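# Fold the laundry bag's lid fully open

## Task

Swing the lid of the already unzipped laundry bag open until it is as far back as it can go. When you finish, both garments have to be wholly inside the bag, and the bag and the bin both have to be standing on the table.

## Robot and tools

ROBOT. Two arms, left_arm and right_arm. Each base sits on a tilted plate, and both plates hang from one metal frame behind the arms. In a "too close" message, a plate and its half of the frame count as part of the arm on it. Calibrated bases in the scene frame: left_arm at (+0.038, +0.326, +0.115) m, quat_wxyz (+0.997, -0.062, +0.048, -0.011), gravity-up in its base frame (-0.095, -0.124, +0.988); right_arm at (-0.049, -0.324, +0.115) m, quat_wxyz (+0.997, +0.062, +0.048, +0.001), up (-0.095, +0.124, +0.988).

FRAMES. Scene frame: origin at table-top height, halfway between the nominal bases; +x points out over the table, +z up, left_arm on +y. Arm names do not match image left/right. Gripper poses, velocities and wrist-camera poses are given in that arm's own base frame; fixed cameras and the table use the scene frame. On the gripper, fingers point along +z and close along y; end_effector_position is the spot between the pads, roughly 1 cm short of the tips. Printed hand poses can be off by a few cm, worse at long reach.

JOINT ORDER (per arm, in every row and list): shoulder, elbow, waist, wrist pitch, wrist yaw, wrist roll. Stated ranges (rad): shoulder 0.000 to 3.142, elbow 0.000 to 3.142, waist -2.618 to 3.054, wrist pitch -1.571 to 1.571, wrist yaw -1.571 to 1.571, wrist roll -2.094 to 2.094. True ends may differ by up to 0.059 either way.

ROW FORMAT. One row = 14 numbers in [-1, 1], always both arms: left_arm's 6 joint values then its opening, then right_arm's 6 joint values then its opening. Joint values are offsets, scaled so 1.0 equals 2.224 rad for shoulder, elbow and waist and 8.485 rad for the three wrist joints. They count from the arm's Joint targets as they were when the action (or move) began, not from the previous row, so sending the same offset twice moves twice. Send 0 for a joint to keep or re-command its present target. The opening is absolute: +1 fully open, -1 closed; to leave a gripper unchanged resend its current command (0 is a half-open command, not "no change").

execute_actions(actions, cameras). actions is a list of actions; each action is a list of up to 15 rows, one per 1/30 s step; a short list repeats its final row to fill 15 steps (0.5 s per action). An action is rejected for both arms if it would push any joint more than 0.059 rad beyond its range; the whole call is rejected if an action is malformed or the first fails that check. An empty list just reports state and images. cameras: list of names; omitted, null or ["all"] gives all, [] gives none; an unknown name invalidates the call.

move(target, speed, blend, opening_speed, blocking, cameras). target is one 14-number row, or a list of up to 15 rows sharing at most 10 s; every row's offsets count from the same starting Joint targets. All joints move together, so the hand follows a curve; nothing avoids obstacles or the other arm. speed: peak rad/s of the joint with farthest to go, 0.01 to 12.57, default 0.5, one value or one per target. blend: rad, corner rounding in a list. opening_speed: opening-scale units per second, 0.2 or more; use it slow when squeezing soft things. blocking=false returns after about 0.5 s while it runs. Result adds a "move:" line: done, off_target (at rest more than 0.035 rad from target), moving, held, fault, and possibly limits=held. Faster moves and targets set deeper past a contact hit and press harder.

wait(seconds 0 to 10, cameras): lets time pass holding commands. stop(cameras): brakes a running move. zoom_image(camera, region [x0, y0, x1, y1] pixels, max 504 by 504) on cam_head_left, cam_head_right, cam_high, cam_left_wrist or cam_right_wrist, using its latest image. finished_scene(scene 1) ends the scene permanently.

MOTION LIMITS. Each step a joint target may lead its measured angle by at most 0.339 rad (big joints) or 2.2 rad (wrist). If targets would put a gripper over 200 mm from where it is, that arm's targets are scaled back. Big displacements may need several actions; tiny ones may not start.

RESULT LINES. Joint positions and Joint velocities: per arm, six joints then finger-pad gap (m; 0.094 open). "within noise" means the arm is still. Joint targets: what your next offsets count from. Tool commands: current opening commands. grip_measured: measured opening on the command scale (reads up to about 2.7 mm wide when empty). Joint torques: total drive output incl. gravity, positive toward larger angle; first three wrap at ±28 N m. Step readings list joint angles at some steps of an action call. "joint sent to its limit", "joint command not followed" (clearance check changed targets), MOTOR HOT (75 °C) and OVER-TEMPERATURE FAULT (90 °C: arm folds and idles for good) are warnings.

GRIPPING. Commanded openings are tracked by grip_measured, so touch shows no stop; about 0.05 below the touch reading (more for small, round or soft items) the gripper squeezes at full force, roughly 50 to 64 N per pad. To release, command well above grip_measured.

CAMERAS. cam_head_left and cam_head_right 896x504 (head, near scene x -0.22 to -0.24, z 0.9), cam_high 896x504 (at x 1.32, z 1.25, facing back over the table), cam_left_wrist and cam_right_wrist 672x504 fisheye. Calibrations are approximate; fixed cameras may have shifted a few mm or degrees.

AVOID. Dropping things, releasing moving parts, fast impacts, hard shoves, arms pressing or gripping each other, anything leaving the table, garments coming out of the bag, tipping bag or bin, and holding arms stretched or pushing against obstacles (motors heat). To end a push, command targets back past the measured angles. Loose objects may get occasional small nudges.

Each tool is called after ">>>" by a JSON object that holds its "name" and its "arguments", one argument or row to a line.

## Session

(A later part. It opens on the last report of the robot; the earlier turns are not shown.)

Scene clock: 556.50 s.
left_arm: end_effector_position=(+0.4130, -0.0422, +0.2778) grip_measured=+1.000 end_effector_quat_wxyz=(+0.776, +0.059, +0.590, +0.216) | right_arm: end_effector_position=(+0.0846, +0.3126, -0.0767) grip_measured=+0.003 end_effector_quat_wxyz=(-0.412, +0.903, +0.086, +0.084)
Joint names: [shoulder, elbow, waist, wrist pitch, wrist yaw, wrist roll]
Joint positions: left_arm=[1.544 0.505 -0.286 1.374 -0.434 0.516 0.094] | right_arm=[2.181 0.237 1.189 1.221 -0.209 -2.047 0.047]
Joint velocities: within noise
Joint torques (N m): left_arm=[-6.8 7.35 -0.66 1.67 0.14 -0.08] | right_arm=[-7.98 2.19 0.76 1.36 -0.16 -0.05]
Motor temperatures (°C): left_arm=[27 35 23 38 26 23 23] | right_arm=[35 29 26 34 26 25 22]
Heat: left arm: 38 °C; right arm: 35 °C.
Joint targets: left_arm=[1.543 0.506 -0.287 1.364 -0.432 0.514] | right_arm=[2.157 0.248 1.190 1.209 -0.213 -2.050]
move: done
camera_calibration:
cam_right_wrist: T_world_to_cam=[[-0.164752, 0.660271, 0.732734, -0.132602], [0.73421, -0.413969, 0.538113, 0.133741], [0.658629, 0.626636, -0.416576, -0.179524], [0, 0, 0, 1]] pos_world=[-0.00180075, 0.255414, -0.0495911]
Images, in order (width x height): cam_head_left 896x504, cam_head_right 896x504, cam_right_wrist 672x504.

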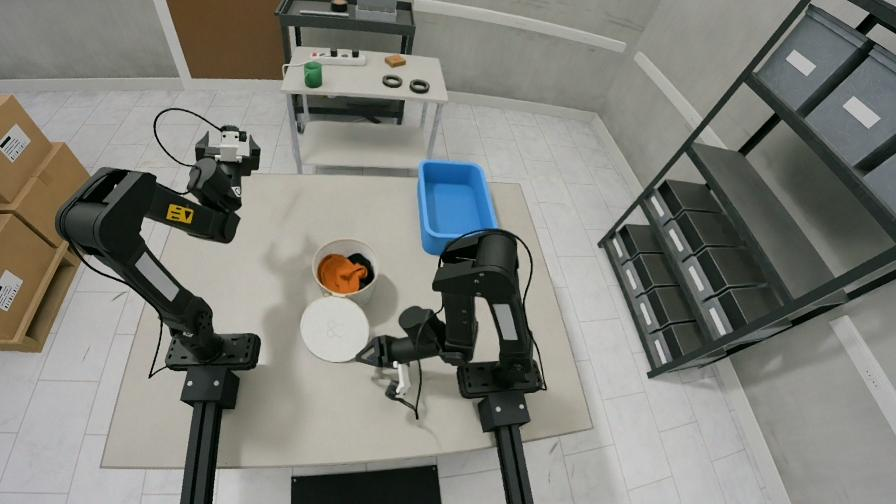

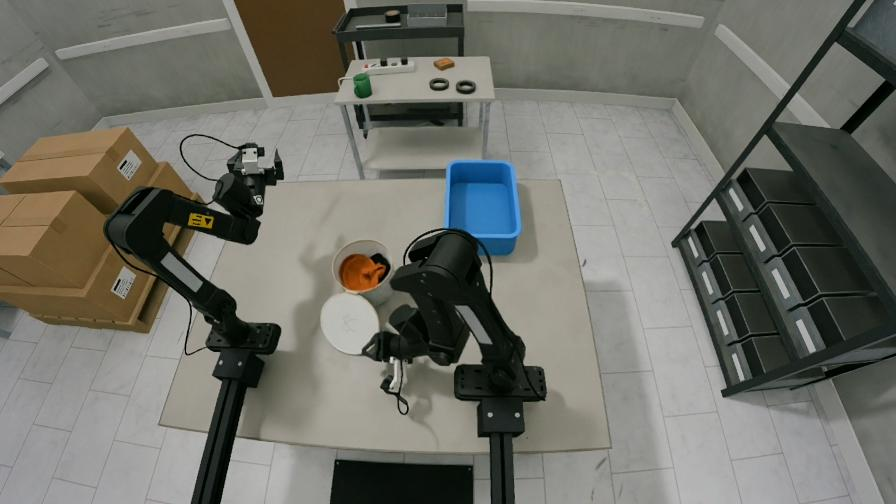

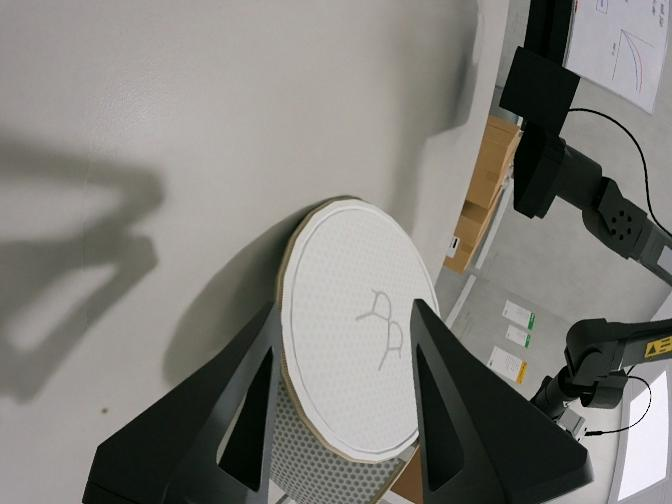

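>>> {"name": "move", "arguments": {
  "target": [0,0,0,0,0,0,1,0.022,-0.0522,0,0.0194,0,0,0],
  "speed": 0.2,
  "cameras": ["cam_right_wrist","cam_head_left","cam_head_right"]
}}

>>> {"name": "zoom_image", "arguments": {
  "camera": "cam_head_left",
  "region": [280, 220, 440, 400]
}}

Scene clock: 571.60 s.
left_arm: end_effector_position=(+0.4130, -0.0422, +0.2778) grip_measured=+1.000 end_effector_quat_wxyz=(+0.776, +0.059, +0.590, +0.216) | right_arm: end_effector_position=(+0.0775, +0.2950, -0.0663) grip_measured=+0.003 end_effector_quat_wxyz=(-0.427, +0.896, +0.087, +0.092)
Joint names: [shoulder, elbow, waist, wrist pitch, wrist yaw, wrist roll]
Joint positions: left_arm=[1.544 0.505 -0.286 1.374 -0.434 0.516 0.094] | right_arm=[2.191 0.139 1.189 1.367 -0.209 -2.047 0.047]
Joint velocities: within noise
Joint torques (N m): left_arm=[-6.74 7.51 -0.99 1.65 0.18 -0.05] | right_arm=[-4.46 0.23 0.69 1.51 -0.15 -0.04]
Motor temperatures (°C): left_arm=[27 35 23 38 26 23 23] | right_arm=[35 29 26 33 26 25 22]
Heat: left arm: 38 °C; right arm: 35 °C.
Joint targets: left_arm=[1.543 0.506 -0.287 1.364 -0.432 0.514] | right_arm=[2.206 0.132 1.190 1.374 -0.213 -2.049]
move: done
camera_calibration:
cam_right_wrist: T_world_to_cam=[[-0.175287, 0.635024, 0.752342, -0.1201], [0.726846, -0.431963, 0.53395, 0.131696], [0.664055, 0.640432, -0.385848, -0.161985], [0, 0, 0, 1]] pos_world=[-0.00920806, 0.236894, -0.0424647]
Images, in order (width x height): cam_head_left 896x504, cam_head_right 896x504, cam_right_wrist 672x504.

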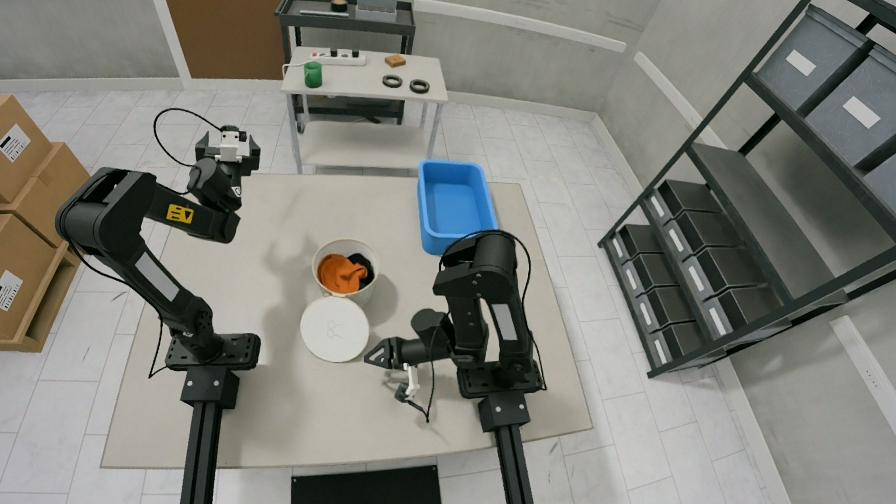

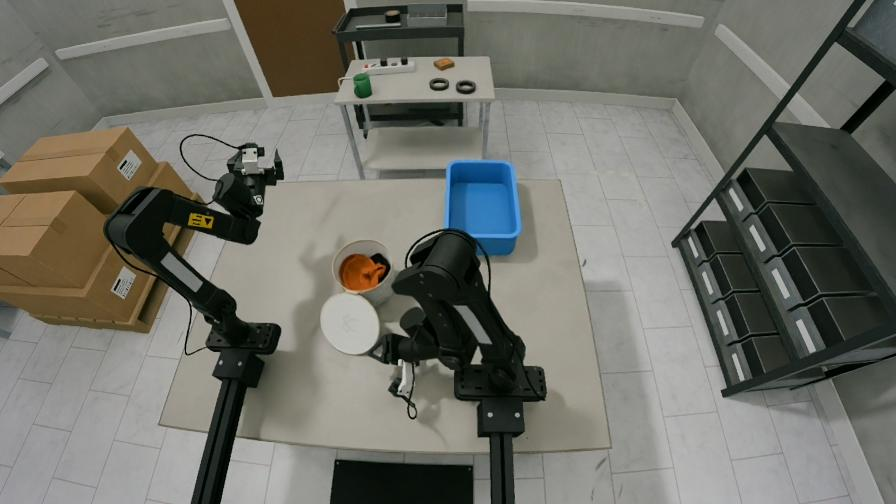

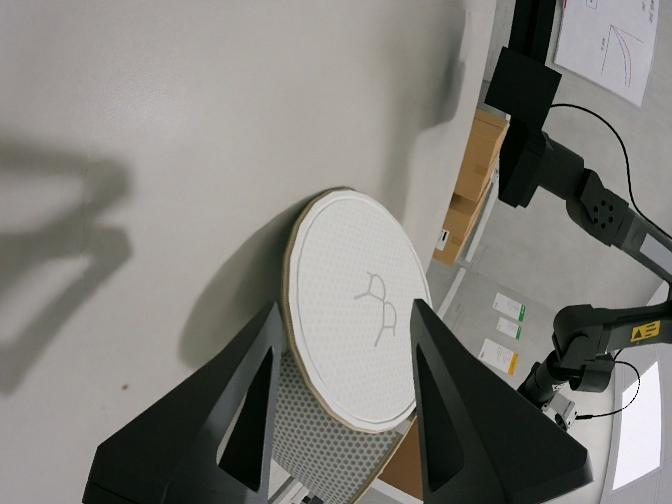

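Scaled by 2.800 from the camera's 896x504 image, which has a finer 1280x720 frame.

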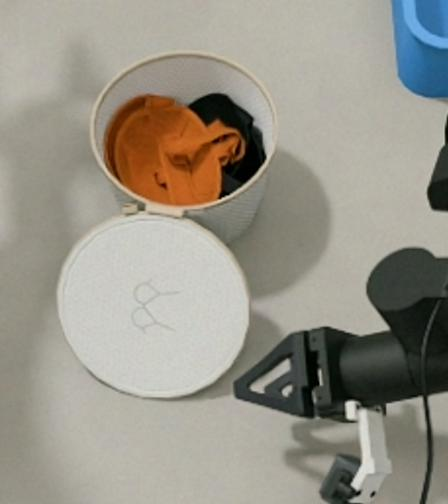

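>>> {"name": "finished_scene", "arguments": {

}}

The scene is finished: the task was done.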